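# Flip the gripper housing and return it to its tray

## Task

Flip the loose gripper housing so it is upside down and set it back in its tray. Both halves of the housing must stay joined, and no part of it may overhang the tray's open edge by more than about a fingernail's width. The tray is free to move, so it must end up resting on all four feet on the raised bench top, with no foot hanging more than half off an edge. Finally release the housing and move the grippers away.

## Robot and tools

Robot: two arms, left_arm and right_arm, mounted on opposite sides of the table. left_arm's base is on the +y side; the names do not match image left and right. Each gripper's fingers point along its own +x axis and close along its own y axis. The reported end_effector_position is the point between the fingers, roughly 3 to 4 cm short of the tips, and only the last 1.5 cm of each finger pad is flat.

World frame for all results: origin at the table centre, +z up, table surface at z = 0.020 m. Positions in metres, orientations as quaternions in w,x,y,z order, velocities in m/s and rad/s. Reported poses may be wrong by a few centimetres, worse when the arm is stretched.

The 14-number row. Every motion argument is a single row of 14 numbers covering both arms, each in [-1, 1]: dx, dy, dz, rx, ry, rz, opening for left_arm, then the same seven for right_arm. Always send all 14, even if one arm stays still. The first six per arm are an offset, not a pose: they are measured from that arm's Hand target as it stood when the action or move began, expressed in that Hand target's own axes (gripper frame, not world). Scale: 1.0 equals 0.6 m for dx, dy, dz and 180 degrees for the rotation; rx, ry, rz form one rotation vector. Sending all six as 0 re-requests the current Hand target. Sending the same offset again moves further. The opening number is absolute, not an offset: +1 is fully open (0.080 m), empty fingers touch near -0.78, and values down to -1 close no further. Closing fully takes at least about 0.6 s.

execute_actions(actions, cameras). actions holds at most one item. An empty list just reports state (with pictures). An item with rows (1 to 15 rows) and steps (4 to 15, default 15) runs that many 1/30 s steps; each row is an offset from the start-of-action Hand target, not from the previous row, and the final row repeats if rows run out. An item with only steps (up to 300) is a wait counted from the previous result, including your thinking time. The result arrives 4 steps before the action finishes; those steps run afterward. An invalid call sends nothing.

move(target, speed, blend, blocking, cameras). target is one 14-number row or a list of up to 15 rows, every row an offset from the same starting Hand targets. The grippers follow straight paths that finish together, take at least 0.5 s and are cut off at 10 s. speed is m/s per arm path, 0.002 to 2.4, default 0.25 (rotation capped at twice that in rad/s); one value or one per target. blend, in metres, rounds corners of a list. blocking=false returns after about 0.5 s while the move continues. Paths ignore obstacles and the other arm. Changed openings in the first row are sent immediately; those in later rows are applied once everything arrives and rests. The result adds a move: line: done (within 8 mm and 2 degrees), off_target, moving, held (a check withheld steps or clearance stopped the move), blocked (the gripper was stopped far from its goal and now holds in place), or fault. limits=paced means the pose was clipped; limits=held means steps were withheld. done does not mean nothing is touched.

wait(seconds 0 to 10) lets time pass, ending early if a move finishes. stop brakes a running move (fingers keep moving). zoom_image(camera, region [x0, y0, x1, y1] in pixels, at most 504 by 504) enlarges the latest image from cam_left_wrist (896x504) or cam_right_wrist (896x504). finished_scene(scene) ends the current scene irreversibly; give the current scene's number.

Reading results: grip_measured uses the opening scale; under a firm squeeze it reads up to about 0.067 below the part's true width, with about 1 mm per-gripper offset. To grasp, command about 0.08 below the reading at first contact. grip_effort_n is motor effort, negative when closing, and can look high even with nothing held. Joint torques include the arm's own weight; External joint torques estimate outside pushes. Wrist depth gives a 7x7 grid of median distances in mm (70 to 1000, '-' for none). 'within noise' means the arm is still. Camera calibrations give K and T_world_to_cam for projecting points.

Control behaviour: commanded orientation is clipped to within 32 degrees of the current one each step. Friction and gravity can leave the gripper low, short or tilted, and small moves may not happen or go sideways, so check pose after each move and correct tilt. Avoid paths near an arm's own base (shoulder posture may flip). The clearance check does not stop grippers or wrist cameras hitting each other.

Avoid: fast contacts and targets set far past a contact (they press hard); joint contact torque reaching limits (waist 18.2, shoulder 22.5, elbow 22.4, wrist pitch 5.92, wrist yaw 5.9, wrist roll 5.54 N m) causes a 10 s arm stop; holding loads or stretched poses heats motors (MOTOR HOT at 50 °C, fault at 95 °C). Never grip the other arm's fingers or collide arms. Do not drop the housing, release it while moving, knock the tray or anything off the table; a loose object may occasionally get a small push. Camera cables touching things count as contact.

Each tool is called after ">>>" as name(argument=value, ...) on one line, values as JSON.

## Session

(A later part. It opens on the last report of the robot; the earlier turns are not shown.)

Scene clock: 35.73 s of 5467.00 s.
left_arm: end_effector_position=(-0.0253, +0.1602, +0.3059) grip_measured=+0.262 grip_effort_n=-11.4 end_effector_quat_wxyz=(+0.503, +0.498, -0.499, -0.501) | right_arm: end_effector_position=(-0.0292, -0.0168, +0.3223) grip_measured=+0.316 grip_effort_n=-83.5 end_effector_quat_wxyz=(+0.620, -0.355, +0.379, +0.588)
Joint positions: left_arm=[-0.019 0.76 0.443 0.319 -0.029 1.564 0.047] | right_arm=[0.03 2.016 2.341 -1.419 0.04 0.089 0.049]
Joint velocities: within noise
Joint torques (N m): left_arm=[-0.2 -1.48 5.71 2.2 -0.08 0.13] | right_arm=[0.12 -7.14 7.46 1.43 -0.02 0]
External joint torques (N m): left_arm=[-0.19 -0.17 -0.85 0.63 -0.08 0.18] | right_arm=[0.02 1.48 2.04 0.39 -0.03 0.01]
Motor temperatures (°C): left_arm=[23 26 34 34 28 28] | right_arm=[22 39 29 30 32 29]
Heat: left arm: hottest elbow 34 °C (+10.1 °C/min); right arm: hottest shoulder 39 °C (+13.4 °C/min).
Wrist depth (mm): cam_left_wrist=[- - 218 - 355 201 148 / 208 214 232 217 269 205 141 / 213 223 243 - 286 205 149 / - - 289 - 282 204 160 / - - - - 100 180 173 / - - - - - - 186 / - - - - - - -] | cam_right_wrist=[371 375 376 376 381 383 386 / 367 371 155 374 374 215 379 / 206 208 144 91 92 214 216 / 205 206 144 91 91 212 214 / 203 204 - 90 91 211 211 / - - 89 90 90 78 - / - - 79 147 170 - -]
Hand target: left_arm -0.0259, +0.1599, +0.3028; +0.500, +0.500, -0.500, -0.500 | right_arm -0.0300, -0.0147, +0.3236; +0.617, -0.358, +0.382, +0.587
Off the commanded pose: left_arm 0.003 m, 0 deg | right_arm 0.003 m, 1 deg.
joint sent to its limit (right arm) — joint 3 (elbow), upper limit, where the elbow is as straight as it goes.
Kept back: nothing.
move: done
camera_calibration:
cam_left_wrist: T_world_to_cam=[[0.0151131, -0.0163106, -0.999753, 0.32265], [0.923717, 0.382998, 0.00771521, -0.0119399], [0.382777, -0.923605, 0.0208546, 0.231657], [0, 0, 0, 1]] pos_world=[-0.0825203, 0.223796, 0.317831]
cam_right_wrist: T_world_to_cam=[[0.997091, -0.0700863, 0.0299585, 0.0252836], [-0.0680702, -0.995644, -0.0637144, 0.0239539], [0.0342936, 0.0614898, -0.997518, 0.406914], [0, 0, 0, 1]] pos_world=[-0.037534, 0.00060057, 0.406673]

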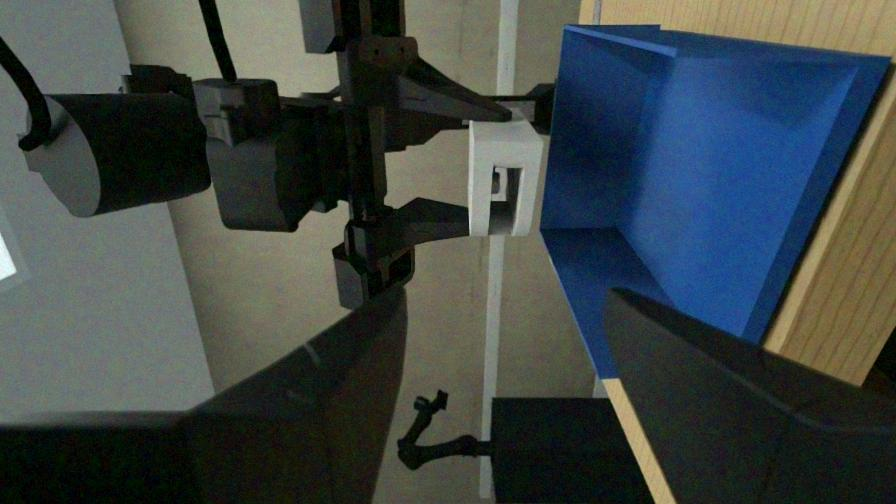

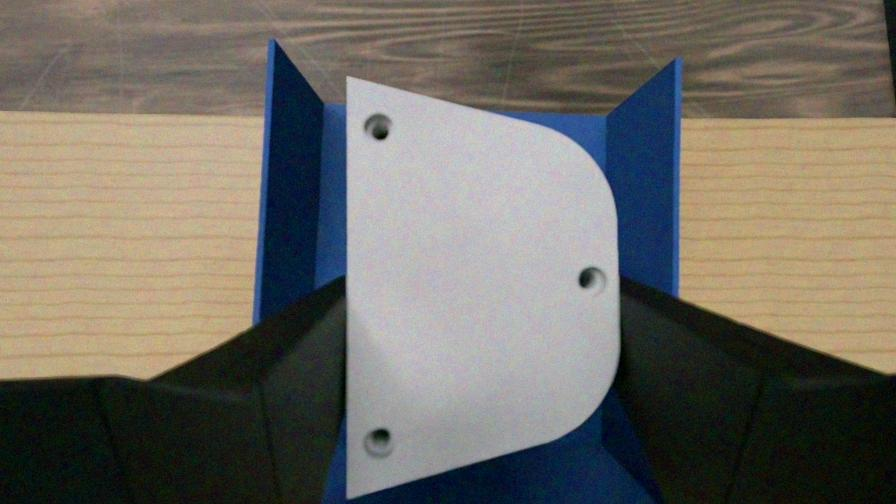

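>>> move(target=[0.15,-0.015,0.0025,0,0,0,0.26,0,0,0,0,0,0,0.22], speed=0.12)

>>> zoom_image(camera="cam_left_wrist", region=[340, 20, 700, 400])

Scene clock: 37.40 s of 5467.00 s.
left_arm: end_effector_position=(-0.0279, +0.0726, +0.2866) grip_measured=+0.262 grip_effort_n=-11.9 end_effector_quat_wxyz=(+0.497, +0.503, -0.494, -0.506) | right_arm: end_effector_position=(-0.0292, -0.0168, +0.3223) grip_measured=+0.316 grip_effort_n=-83.5 end_effector_quat_wxyz=(+0.620, -0.355, +0.379, +0.588)
Joint positions: left_arm=[-0.019 1.252 0.593 0.64 -0.028 1.565 0.047] | right_arm=[0.03 2.016 2.341 -1.419 0.04 0.089 0.049]
Joint velocities: within noise
Joint torques (N m): left_arm=[0.27 -3.84 8.48 2.2 0.09 0.14] | right_arm=[0.13 -7.14 7.46 1.43 -0.02 0]
External joint torques (N m): left_arm=[0.28 0.21 2.15 0.58 0.09 0.19] | right_arm=[0.1 1.4 2.07 0.38 -0.04 0]
Motor temperatures (°C): left_arm=[23 26 34 34 28 28] | right_arm=[22 39 30 30 32 29]
Heat: left arm: hottest elbow 34 °C (+9.6 °C/min); right arm: hottest shoulder 39 °C (+12.8 °C/min).
Wrist depth (mm): cam_left_wrist=[- 125 168 - 179 163 127 / 251 145 135 501 187 163 117 / 128 155 178 117 203 163 112 / 129 161 184 101 221 164 112 / 130 - 170 123 100 144 112 / - - - - 164 - - / - - - - 149 - -] | cam_right_wrist=[369 372 373 87 379 384 385 / 369 368 155 92 376 215 380 / 207 208 144 91 92 213 216 / 205 207 144 91 91 212 213 / 203 204 - 90 91 210 212 / - - 89 90 90 78 - / - - 78 147 169 - -]
Hand target: left_arm -0.0274, +0.0699, +0.2938; +0.500, +0.500, -0.500, -0.500 | right_arm -0.0300, -0.0147, +0.3236; +0.617, -0.358, +0.382, +0.587
Off the commanded pose: left_arm 0.008 m, 1 deg | right_arm 0.003 m, 1 deg.
joint sent to its limit (right arm) — joint 3 (elbow), upper limit, where the elbow is as straight as it goes.
Kept back: nothing.
move: done
camera_calibration:
cam_left_wrist: T_world_to_cam=[[0.0164223, 0.00572843, -0.999849, 0.300409], [0.923988, 0.382028, 0.0173651, 0.0214864], [0.38207, -0.924133, 0.000980794, 0.157904], [0, 0, 0, 1]] pos_world=[-0.0851168, 0.135995, 0.299836]
cam_right_wrist: T_world_to_cam=[[0.997091, -0.0700863, 0.0299585, 0.0252836], [-0.0680702, -0.995644, -0.0637144, 0.0239539], [0.0342936, 0.0614898, -0.997518, 0.406914], [0, 0, 0, 1]] pos_world=[-0.037534, 0.00060057, 0.406673]

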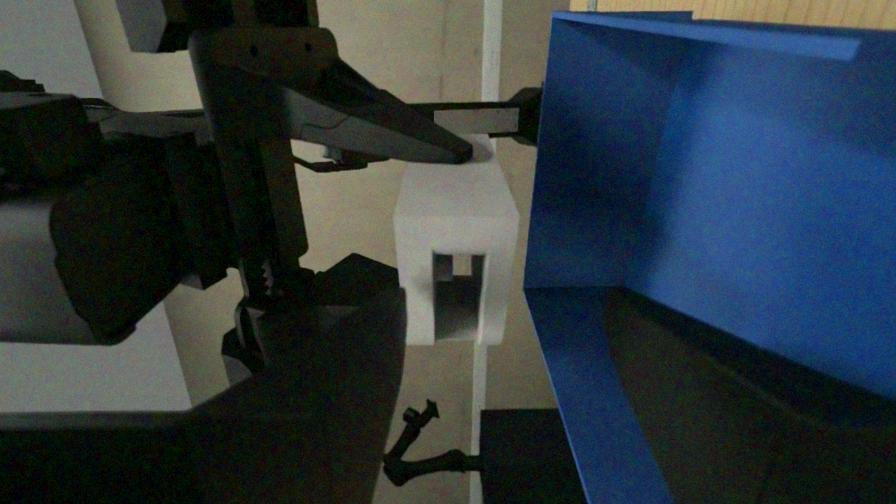

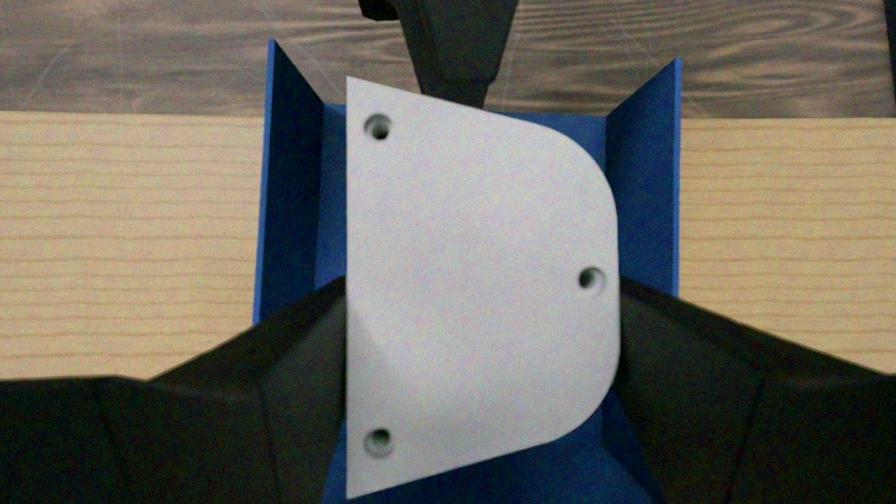

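Scaled by 1.326.

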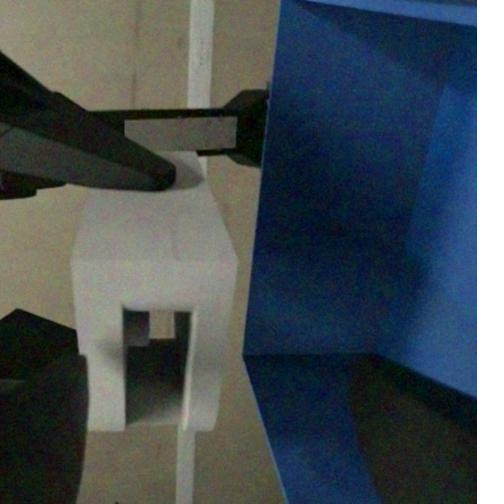

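>>> move(target=[0,0.0167,-0.005,0,0,0,0.26,0,0,0,0,0,0,0.22], speed=0.12)

>>> zoom_image(camera="cam_left_wrist", region=[340, 20, 700, 400])

Scene clock: 38.33 s of 5467.00 s.
left_arm: end_effector_position=(-0.0253, +0.0701, +0.2921) grip_measured=+0.262 grip_effort_n=-11.9 end_effector_quat_wxyz=(+0.494, +0.506, -0.492, -0.508) | right_arm: end_effector_position=(-0.0292, -0.0168, +0.3223) grip_measured=+0.316 grip_effort_n=-83.5 end_effector_quat_wxyz=(+0.620, -0.355, +0.379, +0.588)
Joint positions: left_arm=[-0.007 1.249 0.624 0.597 -0.016 1.565 0.047] | right_arm=[0.03 2.016 2.341 -1.419 0.04 0.089 0.049]
Joint velocities: within noise
Joint torques (N m): left_arm=[0.37 -5.93 8.55 1.79 0.1 0.14] | right_arm=[0.12 -7.13 7.45 1.43 -0.02 0]
External joint torques (N m): left_arm=[0.37 -1.91 2.19 0.18 0.1 0.19] | right_arm=[0.09 1.49 2.03 0.38 -0.04 0]
Motor temperatures (°C): left_arm=[23 26 35 34 28 28] | right_arm=[22 39 30 30 32 29]
Heat: left arm: hottest elbow 35 °C (+11.0 °C/min); right arm: hottest shoulder 39 °C (+12.5 °C/min).
Wrist depth (mm): cam_left_wrist=[- 120 159 - 175 170 117 / 183 147 130 475 185 170 117 / 122 149 185 117 201 170 117 / 129 160 179 99 219 171 112 / 130 - 165 139 100 151 118 / - - - - 166 - 109 / - - - - - - -] | cam_right_wrist=[370 372 375 - 381 382 385 / 368 370 154 92 376 216 380 / 207 208 144 91 92 214 215 / 205 206 144 91 91 212 213 / 203 204 - 90 91 211 211 / - - 89 89 90 78 - / - - 79 147 170 - -]
Hand target: left_arm -0.0244, +0.0700, +0.3039; +0.500, +0.500, -0.500, -0.500 | right_arm -0.0300, -0.0147, +0.3236; +0.617, -0.358, +0.382, +0.587
Off the commanded pose: left_arm 0.012 m, 2 deg | right_arm 0.003 m, 1 deg.
joint sent to its limit (right arm) — joint 3 (elbow), upper limit, where the elbow is as straight as it goes.
Kept back: nothing.
move: off_target (left_arm)
camera_calibration:
cam_left_wrist: T_world_to_cam=[[0.0167907, 0.0148828, -0.999748, 0.305201], [0.924143, 0.381457, 0.0211995, 0.0187944], [0.381676, -0.924267, -0.00734894, 0.156996], [0, 0, 0, 1]] pos_world=[-0.0824148, 0.133394, 0.30588]
cam_right_wrist: T_world_to_cam=[[0.997091, -0.0700863, 0.0299585, 0.0252836], [-0.0680702, -0.995644, -0.0637144, 0.0239539], [0.0342936, 0.0614898, -0.997518, 0.406914], [0, 0, 0, 1]] pos_world=[-0.037534, 0.00060057, 0.406673]

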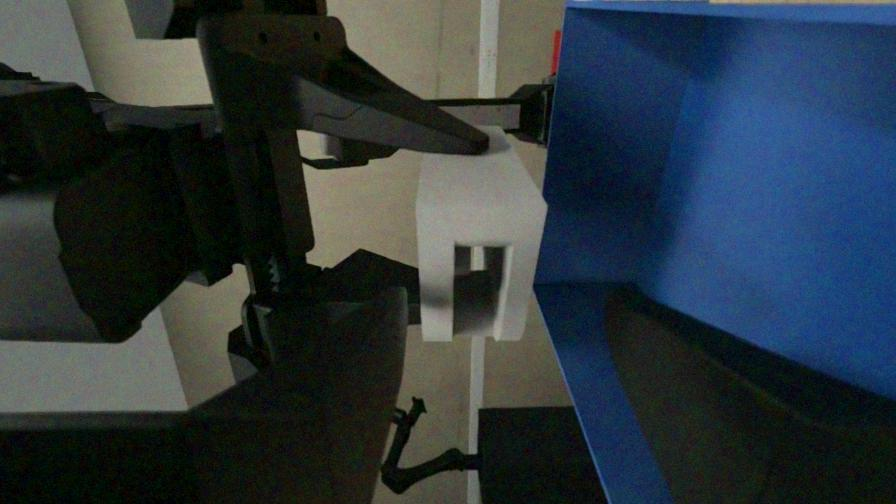

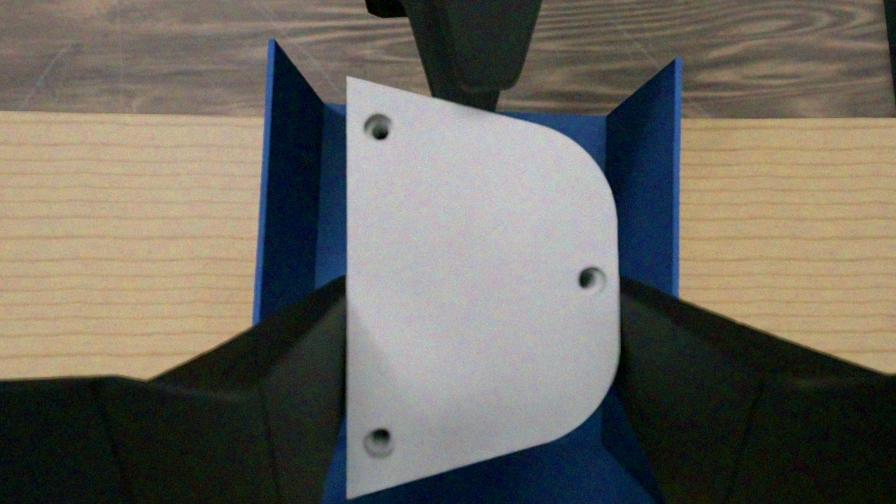

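Scaled by 1.326.

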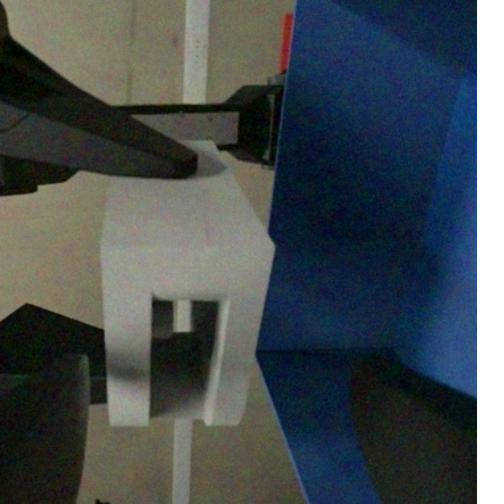

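>>> move(target=[0,0.018,0,0,0,0.009,0.26,0,0,0,0,0,0,0.22], speed=0.12)

>>> zoom_image(camera="cam_left_wrist", region=[340, 20, 700, 400])

Scene clock: 39.27 s of 5467.00 s.
left_arm: end_effector_position=(-0.0251, +0.0698, +0.3017) grip_measured=+0.262 grip_effort_n=-11.9 end_effector_quat_wxyz=(+0.500, +0.500, -0.497, -0.503) | right_arm: end_effector_position=(-0.0292, -0.0168, +0.3223) grip_measured=+0.316 grip_effort_n=-83.5 end_effector_quat_wxyz=(+0.620, -0.355, +0.379, +0.588)
Joint positions: left_arm=[-0.007 1.241 0.639 0.597 -0.016 1.565 0.047] | right_arm=[0.03 2.016 2.341 -1.419 0.04 0.089 0.049]
Joint velocities: within noise
Joint torques (N m): left_arm=[0.35 -5.82 8.64 2.19 0.1 0.15] | right_arm=[0.12 -7.13 7.45 1.44 -0.02 0]
External joint torques (N m): left_arm=[0.32 -1.85 2.27 0.6 0.11 0.2] | right_arm=[0.14 1.45 2.06 0.4 -0.04 0]
Motor temperatures (°C): left_arm=[23 26 35 34 28 28] | right_arm=[22 39 30 30 31 29]
Heat: left arm: hottest elbow 35 °C (+10.7 °C/min); right arm: hottest shoulder 39 °C (+12.2 °C/min).
Wrist depth (mm): cam_left_wrist=[- 123 143 - 176 169 136 / 122 153 129 139 187 178 136 / - 142 178 117 193 190 129 / 111 146 180 105 210 190 129 / - - - 159 112 168 129 / - - - - - - 119 / - - - - - - -] | cam_right_wrist=[369 373 374 - 381 381 384 / 366 368 154 92 376 216 381 / 207 208 144 91 92 214 215 / 205 207 144 91 91 212 214 / 203 204 - 90 91 211 211 / - - 89 90 90 78 - / - - 79 147 170 - -]
Hand target: left_arm -0.0243, +0.0699, +0.3148; +0.507, +0.493, -0.507, -0.493 | right_arm -0.0300, -0.0147, +0.3236; +0.617, -0.358, +0.382, +0.587
Off the commanded pose: left_arm 0.013 m, 2 deg | right_arm 0.003 m, 1 deg.
joint sent to its limit (right arm) — joint 3 (elbow), upper limit, where the elbow is as straight as it goes.
Kept back: nothing.
move: off_target (left_arm)
camera_calibration:
cam_left_wrist: T_world_to_cam=[[0.0164185, -0.00762395, -0.999836, 0.316386], [0.923983, 0.382236, 0.0122583, 0.0212202], [0.38208, -0.924033, 0.0133201, 0.150532], [0, 0, 0, 1]] pos_world=[-0.0823169, 0.133397, 0.314069]
cam_right_wrist: T_world_to_cam=[[0.997091, -0.0700863, 0.0299585, 0.0252836], [-0.0680702, -0.995644, -0.0637144, 0.0239539], [0.0342936, 0.0614898, -0.997518, 0.406914], [0, 0, 0, 1]] pos_world=[-0.037534, 0.00060057, 0.406673]

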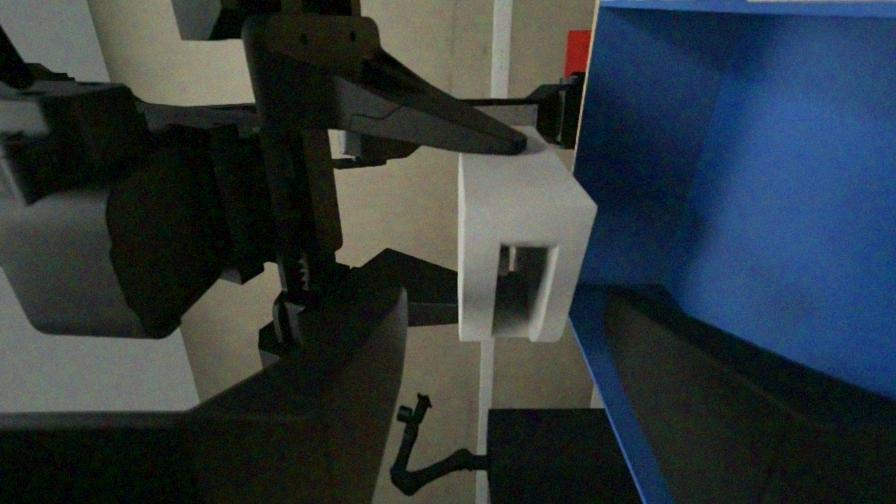

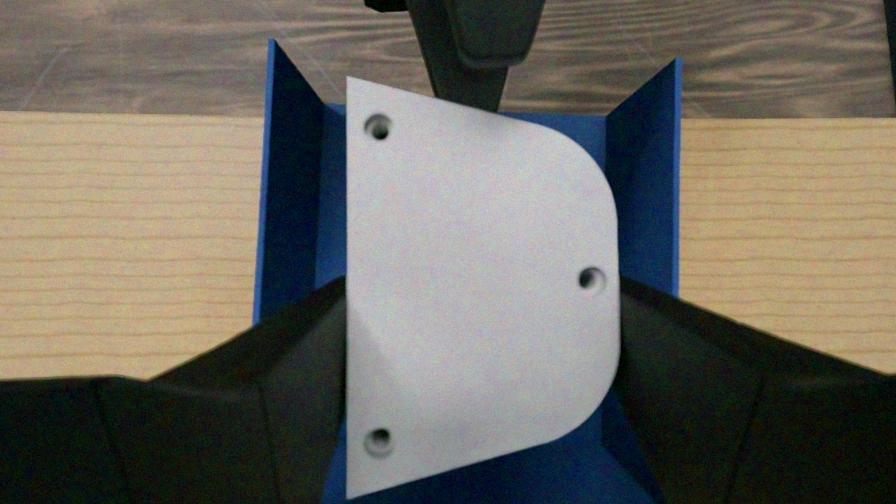

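Scaled by 1.326.

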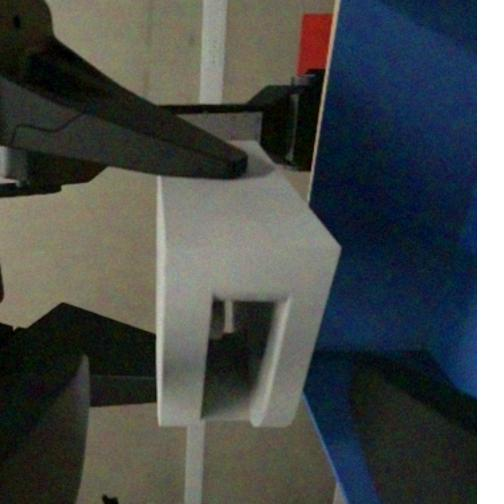

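>>> move(target=[0.035,0.003,0,0,0,0.003,0.26,0,0,0,0,0,0,0.22], speed=0.06)

Scene clock: 40.27 s of 5467.00 s.
left_arm: end_effector_position=(-0.0251, +0.0516, +0.3084) grip_measured=+0.262 grip_effort_n=-11.4 end_effector_quat_wxyz=(+0.505, +0.495, -0.502, -0.498) | right_arm: end_effector_position=(-0.0292, -0.0168, +0.3226) grip_measured=+0.316 grip_effort_n=-83.5 end_effector_quat_wxyz=(+0.620, -0.355, +0.379, +0.589)
Joint positions: left_arm=[-0.006 1.319 0.701 0.633 -0.015 1.566 0.047] | right_arm=[0.03 2.016 2.342 -1.419 0.04 0.089 0.049]
Joint velocities: within noise
Joint torques (N m): left_arm=[0.34 -4.52 8.87 2.26 0.11 0.13] | right_arm=[0.14 -7.14 7.28 1.45 -0.02 0]
External joint torques (N m): left_arm=[0.36 0 2.53 0.67 0.11 0.18] | right_arm=[0.11 1.49 1.84 0.39 -0.04 0]
Motor temperatures (°C): left_arm=[23 26 35 34 28 28] | right_arm=[22 39 30 30 31 29]
Heat: left arm: hottest elbow 35 °C (+10.4 °C/min); right arm: hottest shoulder 39 °C (+11.9 °C/min).
Wrist depth (mm): cam_left_wrist=[- 108 117 - - 153 146 / 106 160 112 120 486 165 139 / - 132 163 429 108 176 145 / - 133 160 175 78 187 138 / 103 127 - 143 93 179 138 / - - - - 107 - - / - - - - - - -] | cam_right_wrist=[369 371 377 - 379 382 387 / 364 370 155 - 202 216 385 / 207 209 144 91 92 214 216 / 206 207 144 91 91 213 214 / 204 205 - 90 91 211 212 / - - 89 90 90 78 - / - - 79 147 170 - -]
Hand target: left_arm -0.0243, +0.0490, +0.3170; +0.509, +0.491, -0.509, -0.491 | right_arm -0.0300, -0.0147, +0.3236; +0.617, -0.358, +0.382, +0.587
Off the commanded pose: left_arm 0.009 m, 1 deg | right_arm 0.002 m, 1 deg.
joint sent to its limit (right arm) — joint 3 (elbow), upper limit, where the elbow is as straight as it goes.
Kept back: nothing.
move: off_target (left_arm)
camera_calibration:
cam_left_wrist: T_world_to_cam=[[0.016405, -0.0281454, -0.999469, 0.323895], [0.923988, 0.382396, 0.00439763, 0.0305264], [0.382069, -0.92357, 0.0322792, 0.127719], [0, 0, 0, 1]] pos_world=[-0.0823168, 0.1154, 0.319466]
cam_right_wrist: T_world_to_cam=[[0.997094, -0.0701025, 0.0298108, 0.0253269], [-0.0680717, -0.995599, -0.0644107, 0.0241524], [0.034195, 0.0621943, -0.997478, 0.407199], [0, 0, 0, 1]] pos_world=[-0.0375334, 0.000496069, 0.406973]

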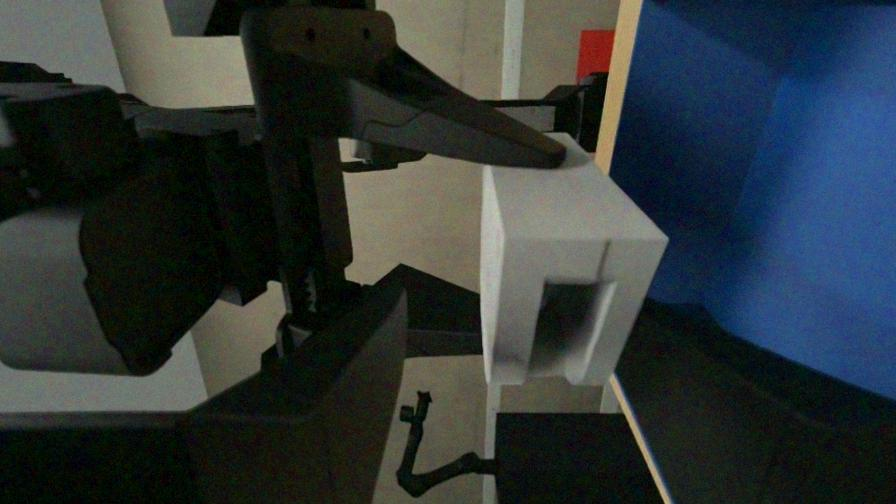

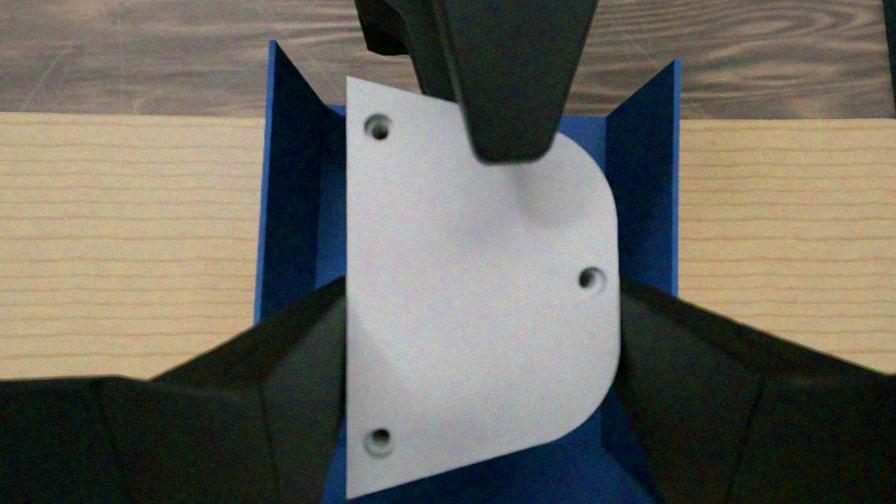

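>>> move(target=[0.002,-0.0133,0.006,0,0,-0.004,0.26,0,0,0,0,0,0,0.22], speed=0.06)

Scene clock: 43.03 s of 5467.00 s.
left_arm: end_effector_position=(-0.0270, +0.0491, +0.3057) grip_measured=+0.262 grip_effort_n=-12.3 end_effector_quat_wxyz=(+0.505, +0.495, -0.502, -0.497) | right_arm: end_effector_position=(-0.0292, -0.0168, +0.3226) grip_measured=+0.316 grip_effort_n=-83.5 end_effector_quat_wxyz=(+0.620, -0.355, +0.379, +0.589)
Joint positions: left_arm=[-0.014 1.335 0.701 0.648 -0.023 1.566 0.047] | right_arm=[0.03 2.016 2.342 -1.419 0.04 0.089 0.049]
Joint velocities: within noise
Joint torques (N m): left_arm=[-0.23 -4.46 7.43 2.18 -0.08 0.14] | right_arm=[0.13 -7.16 7.28 1.46 -0.02 0]
External joint torques (N m): left_arm=[-0.18 0.15 1.07 0.57 -0.09 0.19] | right_arm=[0.17 1.37 1.9 0.41 -0.04 0]
Motor temperatures (°C): left_arm=[23 26 35 35 28 28] | right_arm=[22 39 30 30 31 29]
Heat: left arm: hottest elbow 35 °C (+9.8 °C/min); right arm: hottest shoulder 39 °C (+11.2 °C/min).
Wrist depth (mm): cam_left_wrist=[- 103 122 - - 151 136 / 231 162 110 139 487 162 142 / - 130 151 109 109 174 135 / - 137 159 - 79 187 135 / 104 129 156 139 86 175 135 / - - - - 116 - - / - - - - - - -] | cam_right_wrist=[371 374 374 - 380 382 386 / 366 369 154 - 201 216 380 / 207 208 144 91 175 215 215 / 205 206 145 91 91 212 214 / 204 205 - 90 91 211 212 / - - 89 90 90 78 - / - - 79 147 170 - -]
Hand target: left_arm -0.0279, +0.0475, +0.3090; +0.506, +0.494, -0.506, -0.494 | right_arm -0.0300, -0.0147, +0.3236; +0.617, -0.358, +0.382, +0.587
Off the commanded pose: left_arm 0.004 m, 1 deg | right_arm 0.002 m, 1 deg.
joint sent to its limit (right arm) — joint 3 (elbow), upper limit, where the elbow is as straight as it goes.
Kept back: nothing.
move: done
camera_calibration:
cam_left_wrist: T_world_to_cam=[[0.0163626, -0.0277261, -0.999482, 0.32121], [0.923696, 0.383101, 0.00449449, 0.0331576], [0.382778, -0.92329, 0.031879, 0.12628], [0, 0, 0, 1]] pos_world=[-0.0842206, 0.112797, 0.316869]
cam_right_wrist: T_world_to_cam=[[0.997094, -0.0701025, 0.0298108, 0.0253269], [-0.0680717, -0.995599, -0.0644107, 0.0241524], [0.034195, 0.0621943, -0.997478, 0.407199], [0, 0, 0, 1]] pos_world=[-0.0375334, 0.000496069, 0.406973]

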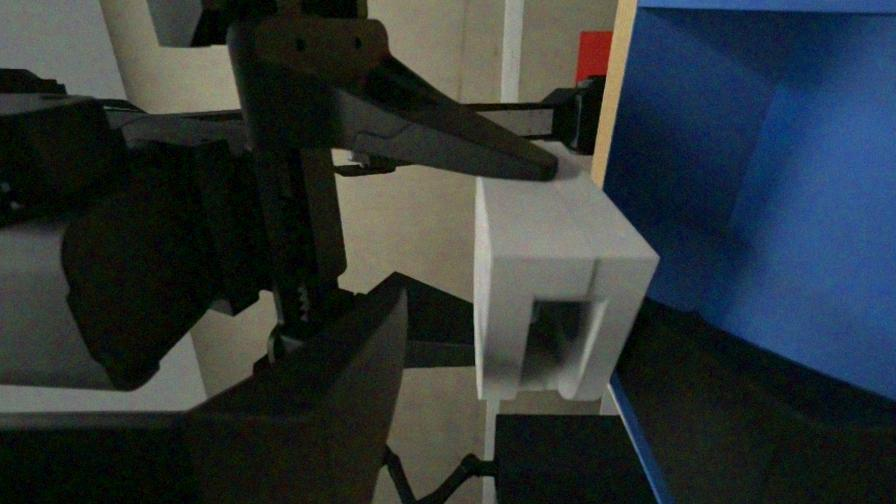

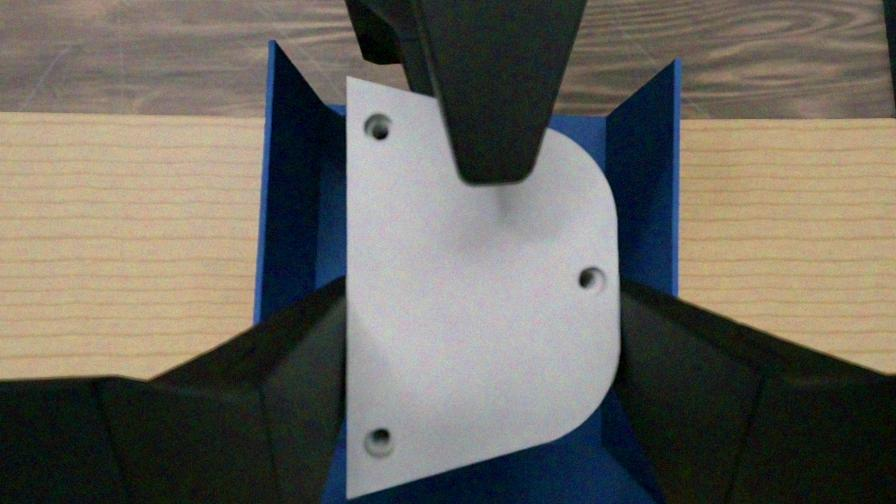

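>>> move(target=[[0.012,-0.008,0.002,0,0,-0.004,0.26,0,0,0,0,0,0,0.22],[0.024,-0.011,0.002,0,0,-0.004,0.26,0,0,0,0,0,0,0.22]], speed=0.06)

Scene clock: 44.00 s of 5467.00 s.
left_arm: end_effector_position=(-0.0284, +0.0357, +0.2956) grip_measured=+0.262 grip_effort_n=-11.9 end_effector_quat_wxyz=(+0.500, +0.501, -0.497, -0.503) | right_arm: end_effector_position=(-0.0292, -0.0168, +0.3226) grip_measured=+0.316 grip_effort_n=-83.5 end_effector_quat_wxyz=(+0.620, -0.355, +0.379, +0.589)
Joint positions: left_arm=[-0.017 1.402 0.729 0.666 -0.027 1.566 0.047] | right_arm=[0.03 2.016 2.342 -1.419 0.04 0.089 0.049]
Joint velocities: within noise
Joint torques (N m): left_arm=[-0.13 -4.86 8.41 2.22 -0.08 0.13] | right_arm=[0.13 -7.16 7.27 1.46 -0.01 0]
External joint torques (N m): left_arm=[-0.19 0.19 2.16 0.61 -0.07 0.18] | right_arm=[0.01 1.33 1.9 0.4 -0.03 0]
Motor temperatures (°C): left_arm=[23 26 35 35 28 28] | right_arm=[22 39 30 30 31 29]
Heat: left arm: hottest elbow 35 °C (+9.5 °C/min); right arm: hottest shoulder 39 °C (+10.9 °C/min).
Wrist depth (mm): cam_left_wrist=[93 97 133 - - 140 121 / 208 94 111 458 465 148 116 / 116 124 135 96 161 160 121 / 117 129 - 79 175 174 116 / - 139 - - - 157 121 / - - - 90 - - 111 / - - - - - - -] | cam_right_wrist=[368 372 374 71 380 382 385 / 367 369 154 - 75 216 382 / 207 208 144 91 92 215 216 / 205 207 144 90 91 213 214 / 203 204 - 90 91 212 212 / - - 89 89 90 78 - / - - 79 147 170 - -]
Hand target: left_arm -0.0291, +0.0329, +0.3027; +0.503, +0.497, -0.503, -0.497 | right_arm -0.0300, -0.0147, +0.3236; +0.617, -0.358, +0.382, +0.587
Off the commanded pose: left_arm 0.008 m, 1 deg | right_arm 0.002 m, 1 deg.
joint sent to its limit (right arm) — joint 3 (elbow), upper limit, where the elbow is as straight as it goes.
Kept back: nothing.
move: done
camera_calibration:
cam_left_wrist: T_world_to_cam=[[0.0169031, -0.00643147, -0.999836, 0.310108], [0.923682, 0.382934, 0.0131524, 0.0370115], [0.382787, -0.923753, 0.0124134, 0.120673], [0, 0, 0, 1]] pos_world=[-0.0856208, 0.099294, 0.308073]
cam_right_wrist: T_world_to_cam=[[0.997094, -0.0701025, 0.0298108, 0.0253269], [-0.0680717, -0.995599, -0.0644107, 0.0241524], [0.034195, 0.0621943, -0.997478, 0.407199], [0, 0, 0, 1]] pos_world=[-0.0375334, 0.000496069, 0.406973]

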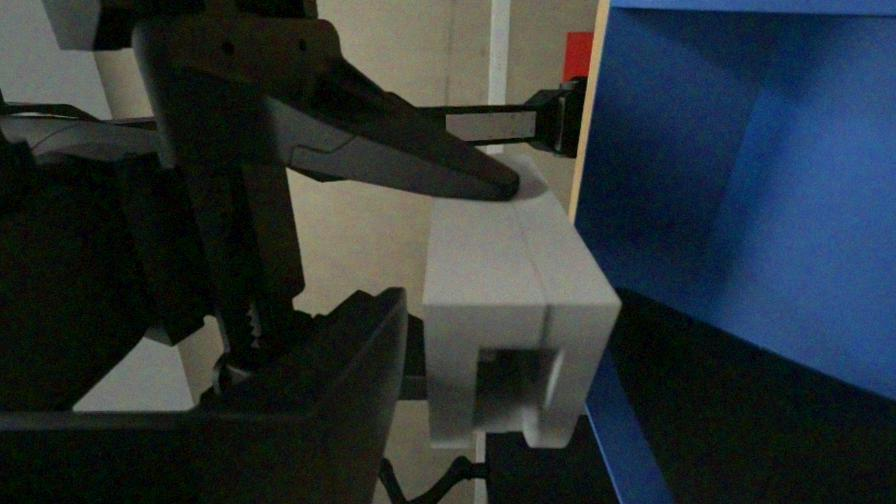

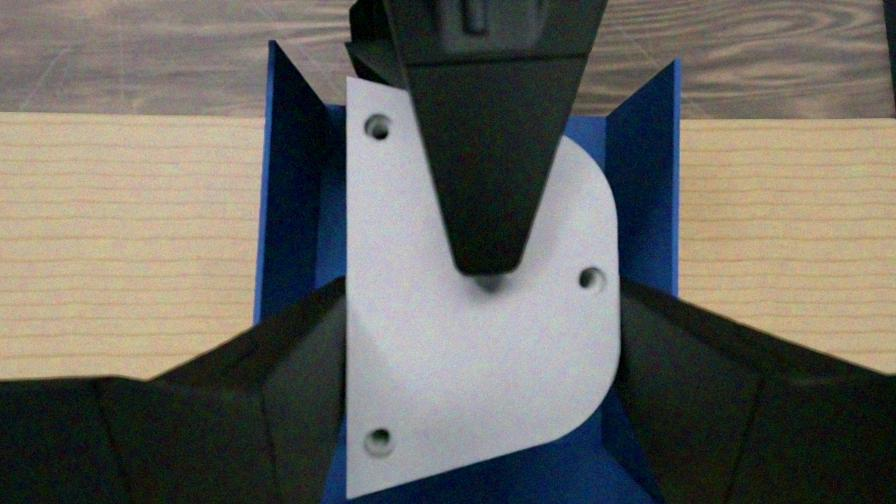

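>>> move(target=[0.0067,0.0117,0,0,0,0.001,0.26,0,0,0,0,0,0,0.22], speed=0.06)

Scene clock: 44.93 s of 5467.00 s.
left_arm: end_effector_position=(-0.0285, +0.0316, +0.3044) grip_measured=+0.262 grip_effort_n=-11.9 end_effector_quat_wxyz=(+0.502, +0.498, -0.499, -0.500) | right_arm: end_effector_position=(-0.0292, -0.0168, +0.3226) grip_measured=+0.316 grip_effort_n=-83.5 end_effector_quat_wxyz=(+0.620, -0.355, +0.379, +0.589)
Joint positions: left_arm=[-0.017 1.407 0.761 0.649 -0.027 1.566 0.047] | right_arm=[0.03 2.016 2.342 -1.419 0.04 0.089 0.049]
Joint velocities: within noise
Joint torques (N m): left_arm=[-0.11 -5.01 8.52 1.76 -0.04 0.13] | right_arm=[0.12 -7.16 7.28 1.45 -0.02 0]
External joint torques (N m): left_arm=[-0.11 0.02 2.27 0.18 -0.04 0.18] | right_arm=[0.07 1.45 1.88 0.42 -0.04 0]
Motor temperatures (°C): left_arm=[23 26 35 35 28 28] | right_arm=[22 39 30 30 31 29]
Heat: left arm: hottest elbow 35 °C (+9.3 °C/min); right arm: hottest shoulder 39 °C (+10.7 °C/min).
Wrist depth (mm): cam_left_wrist=[- 89 116 - - 137 133 / 215 90 96 438 473 146 139 / - 115 127 94 99 156 132 / - 123 158 - 79 170 132 / 106 128 142 - - 171 132 / - - - - - - - / - - - - - - -] | cam_right_wrist=[372 374 - - - 384 386 / 367 370 155 - 195 216 382 / 207 208 144 - 176 214 215 / 206 206 144 - 91 212 214 / 204 205 - 90 91 212 212 / - - 89 90 90 78 - / - - 79 147 170 - -]
Hand target: left_arm -0.0291, +0.0290, +0.3099; +0.504, +0.496, -0.504, -0.496 | right_arm -0.0300, -0.0147, +0.3236; +0.617, -0.358, +0.382, +0.587
Off the commanded pose: left_arm 0.006 m, 1 deg | right_arm 0.002 m, 1 deg.
joint sent to its limit (right arm) — joint 3 (elbow), upper limit, where the elbow is as straight as it goes.
Kept back: nothing.
move: done
camera_calibration:
cam_left_wrist: T_world_to_cam=[[0.0166074, -0.0167629, -0.999722, 0.319155], [0.923696, 0.383023, 0.0089221, 0.039858], [0.382767, -0.923587, 0.0218449, 0.113917], [0, 0, 0, 1]] pos_world=[-0.0857206, 0.0952956, 0.316222]
cam_right_wrist: T_world_to_cam=[[0.997094, -0.0701025, 0.0298108, 0.0253269], [-0.0680717, -0.995599, -0.0644107, 0.0241524], [0.034195, 0.0621943, -0.997478, 0.407199], [0, 0, 0, 1]] pos_world=[-0.0375334, 0.000496069, 0.406973]

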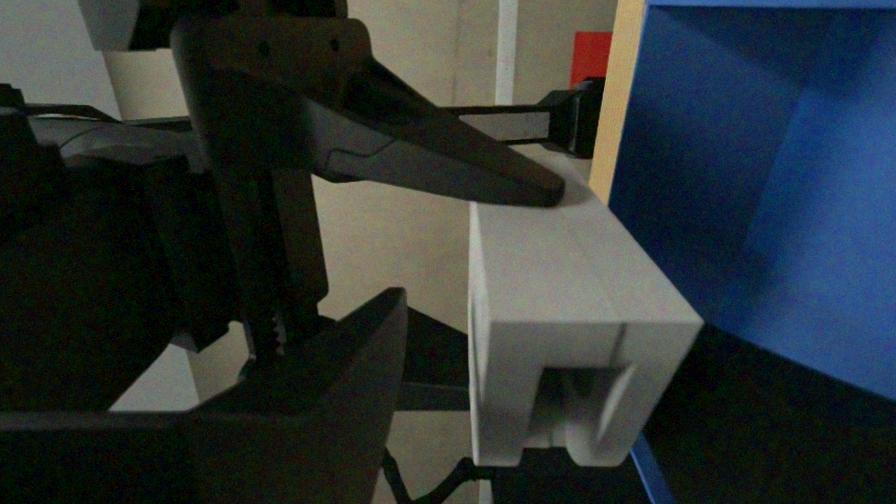

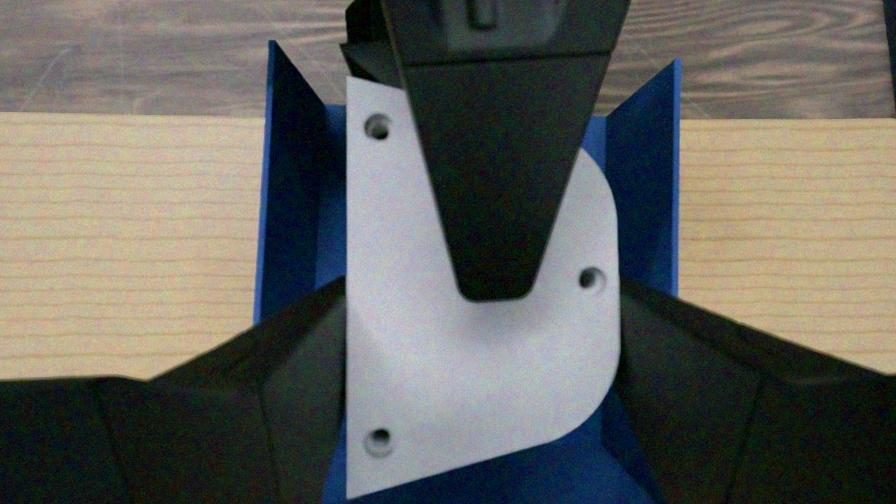

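>>> move(target=[0.001,-0.008,0,0,0,-0.002,0.26,0,0,0,0,0,0,0.22], speed=0.06, cameras=[])

Scene clock: 45.87 s of 5467.00 s.
left_arm: end_effector_position=(-0.0285, +0.0302, +0.3015) grip_measured=+0.262 grip_effort_n=-11.4 end_effector_quat_wxyz=(+0.501, +0.499, -0.498, -0.501) | right_arm: end_effector_position=(-0.0292, -0.0168, +0.3226) grip_measured=+0.316 grip_effort_n=-83.5 end_effector_quat_wxyz=(+0.620, -0.355, +0.379, +0.589)
Joint positions: left_arm=[-0.017 1.416 0.761 0.653 -0.027 1.566 0.047] | right_arm=[0.03 2.016 2.342 -1.419 0.04 0.089 0.049]
Joint velocities: within noise
Joint torques (N m): left_arm=[-0.07 -5.03 7.57 2.2 -0.04 0.13] | right_arm=[0.13 -7.14 7.28 1.46 -0.02 0]
External joint torques (N m): left_arm=[-0.04 0.11 1.3 0.6 -0.05 0.18] | right_arm=[0.13 1.48 1.86 0.4 -0.05 0]
Motor temperatures (°C): left_arm=[23 27 35 35 28 28] | right_arm=[22 39 30 30 31 29]
Heat: left arm: hottest elbow 35 °C (+9.2 °C/min); right arm: hottest shoulder 39 °C (+10.5 °C/min).
Wrist depth (mm): cam_left_wrist=[89 91 119 - - 135 129 / 210 90 95 448 471 145 123 / - 115 99 92 153 156 128 / - 123 - - 85 168 128 / 110 130 - - - 177 128 / - - - - 96 - 118 / - - - - - - -] | cam_right_wrist=[371 371 - - - 383 384 / 365 370 155 - 195 216 383 / 207 208 144 - 177 215 216 / 206 207 144 90 91 212 213 / 203 205 - 90 91 211 212 / - - 89 90 90 78 - / - - 79 147 170 - -]
Hand target: left_arm -0.0291, +0.0283, +0.3051; +0.502, +0.498, -0.502, -0.498 | right_arm -0.0300, -0.0147, +0.3236; +0.617, -0.358, +0.382, +0.587
Off the commanded pose: left_arm 0.004 m, 1 deg | right_arm 0.002 m, 1 deg.
joint sent to its limit (right arm) — joint 3 (elbow), upper limit, where the elbow is as straight as it goes.
Kept back: nothing.
move: done
No camera images: "cameras" was empty.

Good height. Close gently first then firmer.

>>> move(target=[[0,0,0,0,0,0,-0.1,0,0,0,0,0,0,0.22],[0,0,0,0,0,0,-0.22,0,0,0,0,0,0,0.22]], speed=0.06)

>>> zoom_image(camera="cam_left_wrist", region=[380, 150, 780, 504])

Scene clock: 48.00 s of 5467.00 s.
left_arm: end_effector_position=(-0.0285, +0.0298, +0.3006) grip_measured=-0.208 grip_effort_n=-69.1 end_effector_quat_wxyz=(+0.500, +0.500, -0.498, -0.502) | right_arm: end_effector_position=(-0.0292, -0.0170, +0.3228) grip_measured=+0.316 grip_effort_n=-83.5 end_effector_quat_wxyz=(+0.620, -0.355, +0.379, +0.589)
Joint positions: left_arm=[-0.017 1.418 0.761 0.653 -0.027 1.567 0.026] | right_arm=[0.03 2.016 2.343 -1.421 0.04 0.089 0.049]
Joint velocities: within noise
Joint torques (N m): left_arm=[-0.08 -5.33 7.56 2.2 -0.04 0.08] | right_arm=[0.13 -7.14 7.12 1.55 -0.02 0]
External joint torques (N m): left_arm=[-0.06 -0.17 1.29 0.61 -0.04 0.13] | right_arm=[0.06 1.44 1.72 0.5 -0.03 0]
Motor temperatures (°C): left_arm=[23 27 35 35 27 28] | right_arm=[22 39 30 30 31 29]
Heat: left arm: hottest elbow 35 °C (+8.8 °C/min); right arm: hottest shoulder 39 °C (+10.0 °C/min).
Wrist depth (mm): cam_left_wrist=[88 95 125 - - 135 126 / 213 90 105 447 474 145 120 / - 115 97 92 152 155 126 / 112 126 157 - 169 168 126 / - 133 154 - - 173 126 / 114 - - - - - 121 / - - - - 83 - -] | cam_right_wrist=[372 374 377 77 385 383 386 / 367 369 154 - 80 216 382 / 208 209 145 91 92 215 216 / 206 207 144 90 92 213 215 / 205 205 - 90 91 212 213 / - - 89 90 90 78 - / - - 79 147 170 - -]
Hand target: left_arm -0.0291, +0.0284, +0.3052; +0.502, +0.498, -0.502, -0.498 | right_arm -0.0300, -0.0147, +0.3236; +0.617, -0.358, +0.382, +0.587
Off the commanded pose: left_arm 0.005 m, 1 deg | right_arm 0.002 m, 1 deg.
joint sent to its limit (right arm) — joint 3 (elbow), upper limit, where the elbow is as straight as it goes.
Kept back: nothing.
move: done
camera_calibration:
cam_left_wrist: T_world_to_cam=[[0.0179407, -0.00914238, -0.999797, 0.315084], [0.923704, 0.382883, 0.0130741, 0.0394628], [0.382686, -0.923752, 0.0153141, 0.114234], [0, 0, 0, 1]] pos_world=[-0.0858205, 0.0932948, 0.312755]
cam_right_wrist: T_world_to_cam=[[0.997094, -0.0701025, 0.0298108, 0.025311], [-0.0680717, -0.995599, -0.0644107, 0.0240721], [0.034195, 0.0621943, -0.997478, 0.407505], [0, 0, 0, 1]] pos_world=[-0.0375334, 0.000396069, 0.407273]

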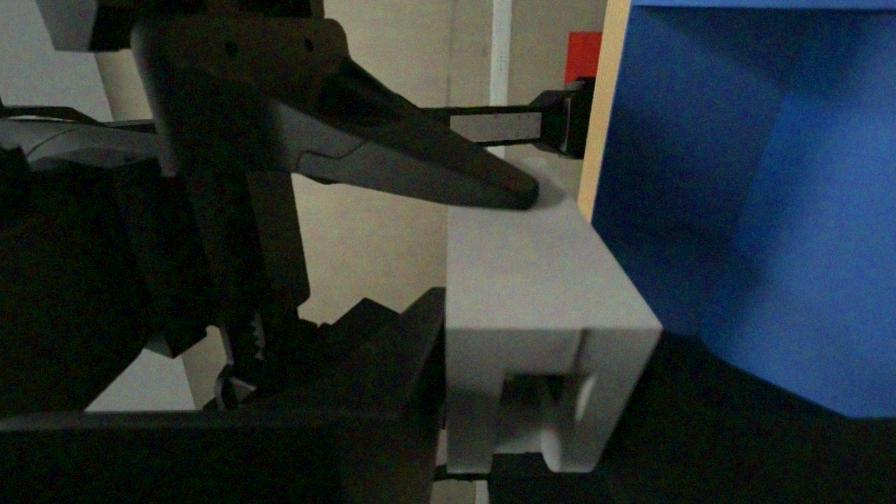

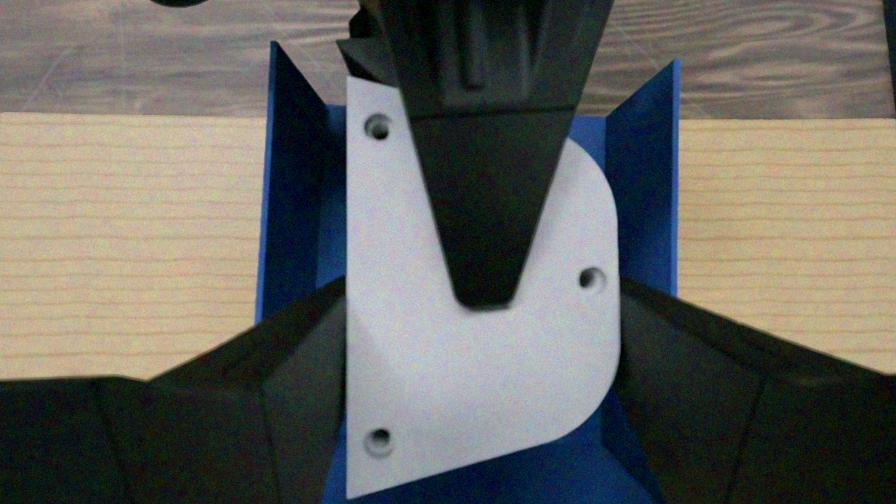

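Scaled by 1.260.

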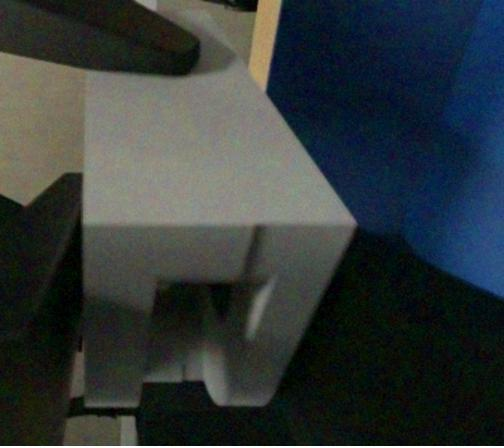

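>>> move(target=[[0,0,0,0,0,0,-0.32,0,0,0,0,0,0,0.22],[0,0,0,0,0,0,-0.32,0,0,0,0,0,0,0.5]], speed=0.06)

>>> zoom_image(camera="cam_left_wrist", region=[380, 150, 780, 504])

Scene clock: 50.13 s of 5467.00 s.
left_arm: end_effector_position=(-0.0285, +0.0298, +0.3006) grip_measured=-0.224 grip_effort_n=-83.5 end_effector_quat_wxyz=(+0.500, +0.500, -0.498, -0.502) | right_arm: end_effector_position=(-0.0292, -0.0170, +0.3229) grip_measured=+0.497 grip_effort_n=11.9 end_effector_quat_wxyz=(+0.620, -0.355, +0.379, +0.589)
Joint positions: left_arm=[-0.017 1.418 0.761 0.653 -0.027 1.567 0.025] | right_arm=[0.03 2.016 2.344 -1.421 0.04 0.089 0.057]
Joint velocities: within noise
Joint torques (N m): left_arm=[-0.08 -5.36 7.54 2.21 -0.05 0.1] | right_arm=[0.1 -7.2 7.09 1.59 -0.01 0]
External joint torques (N m): left_arm=[-0.08 -0.21 1.31 0.62 -0.04 0.15] | right_arm=[0.14 1.42 1.67 0.54 -0.04 0]
Motor temperatures (°C): left_arm=[23 27 35 36 27 28] | right_arm=[22 40 30 30 31 29]
Heat: left arm: hottest wrist pitch 36 °C (+6.0 °C/min); right arm: hottest shoulder 40 °C (+10.8 °C/min).
Wrist depth (mm): cam_left_wrist=[88 86 117 - - 135 127 / 211 89 93 441 473 145 121 / - 118 140 91 153 155 126 / 113 126 158 - 168 168 126 / - 132 152 - - 175 126 / 112 - - - - - 122 / - - - - 83 - -] | cam_right_wrist=[368 374 373 76 379 381 385 / 369 370 155 - 79 216 382 / 207 209 144 90 91 214 216 / 206 207 144 89 91 212 214 / 203 205 89 89 90 - 213 / - - 88 89 89 79 - / - - 80 146 169 - -]
Hand target: left_arm -0.0291, +0.0284, +0.3052; +0.502, +0.498, -0.502, -0.498 | right_arm -0.0300, -0.0147, +0.3237; +0.617, -0.358, +0.382, +0.587
Off the commanded pose: left_arm 0.005 m, 1 deg | right_arm 0.003 m, 1 deg.
joint sent to its limit (right arm) — joint 3 (elbow), upper limit, where the elbow is as straight as it goes.
Kept back: nothing.
move: done
camera_calibration:
cam_left_wrist: T_world_to_cam=[[0.0179407, -0.00914238, -0.999797, 0.315084], [0.923704, 0.382883, 0.0130741, 0.0394628], [0.382686, -0.923752, 0.0153141, 0.114234], [0, 0, 0, 1]] pos_world=[-0.0858205, 0.0932948, 0.312755]
cam_right_wrist: T_world_to_cam=[[0.997094, -0.0701025, 0.0298108, 0.025301], [-0.0680717, -0.995599, -0.0644107, 0.023979], [0.034195, 0.0621943, -0.997478, 0.407611], [0, 0, 0, 1]] pos_world=[-0.0375334, 0.000296069, 0.407373]

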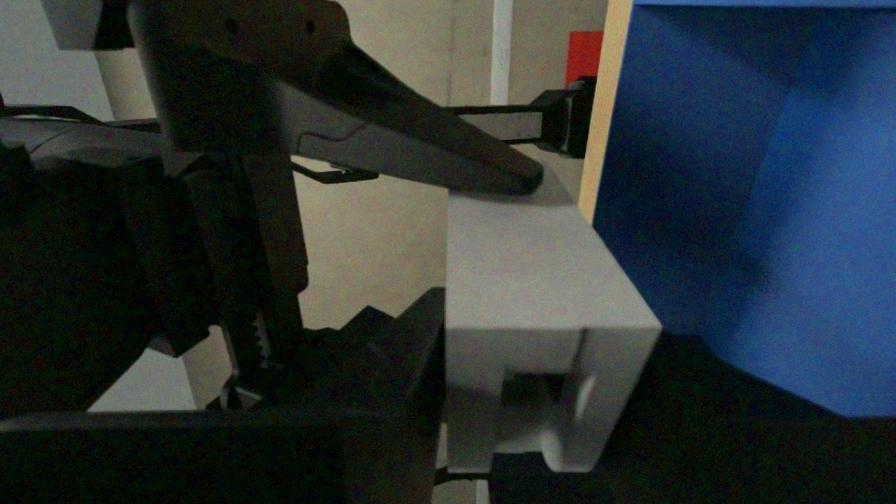

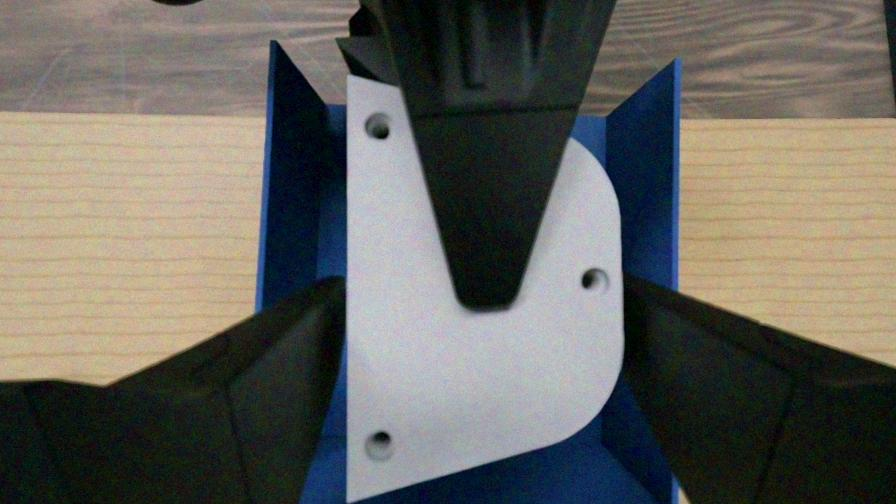

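Scaled by 1.260.

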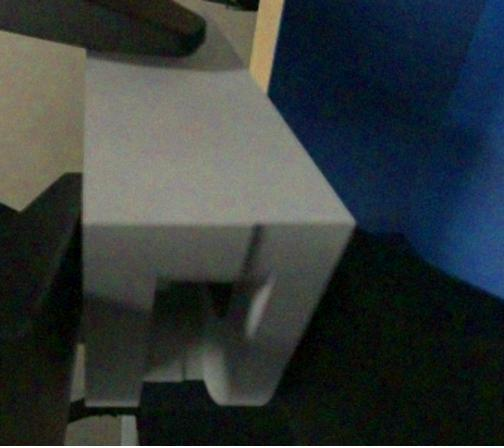

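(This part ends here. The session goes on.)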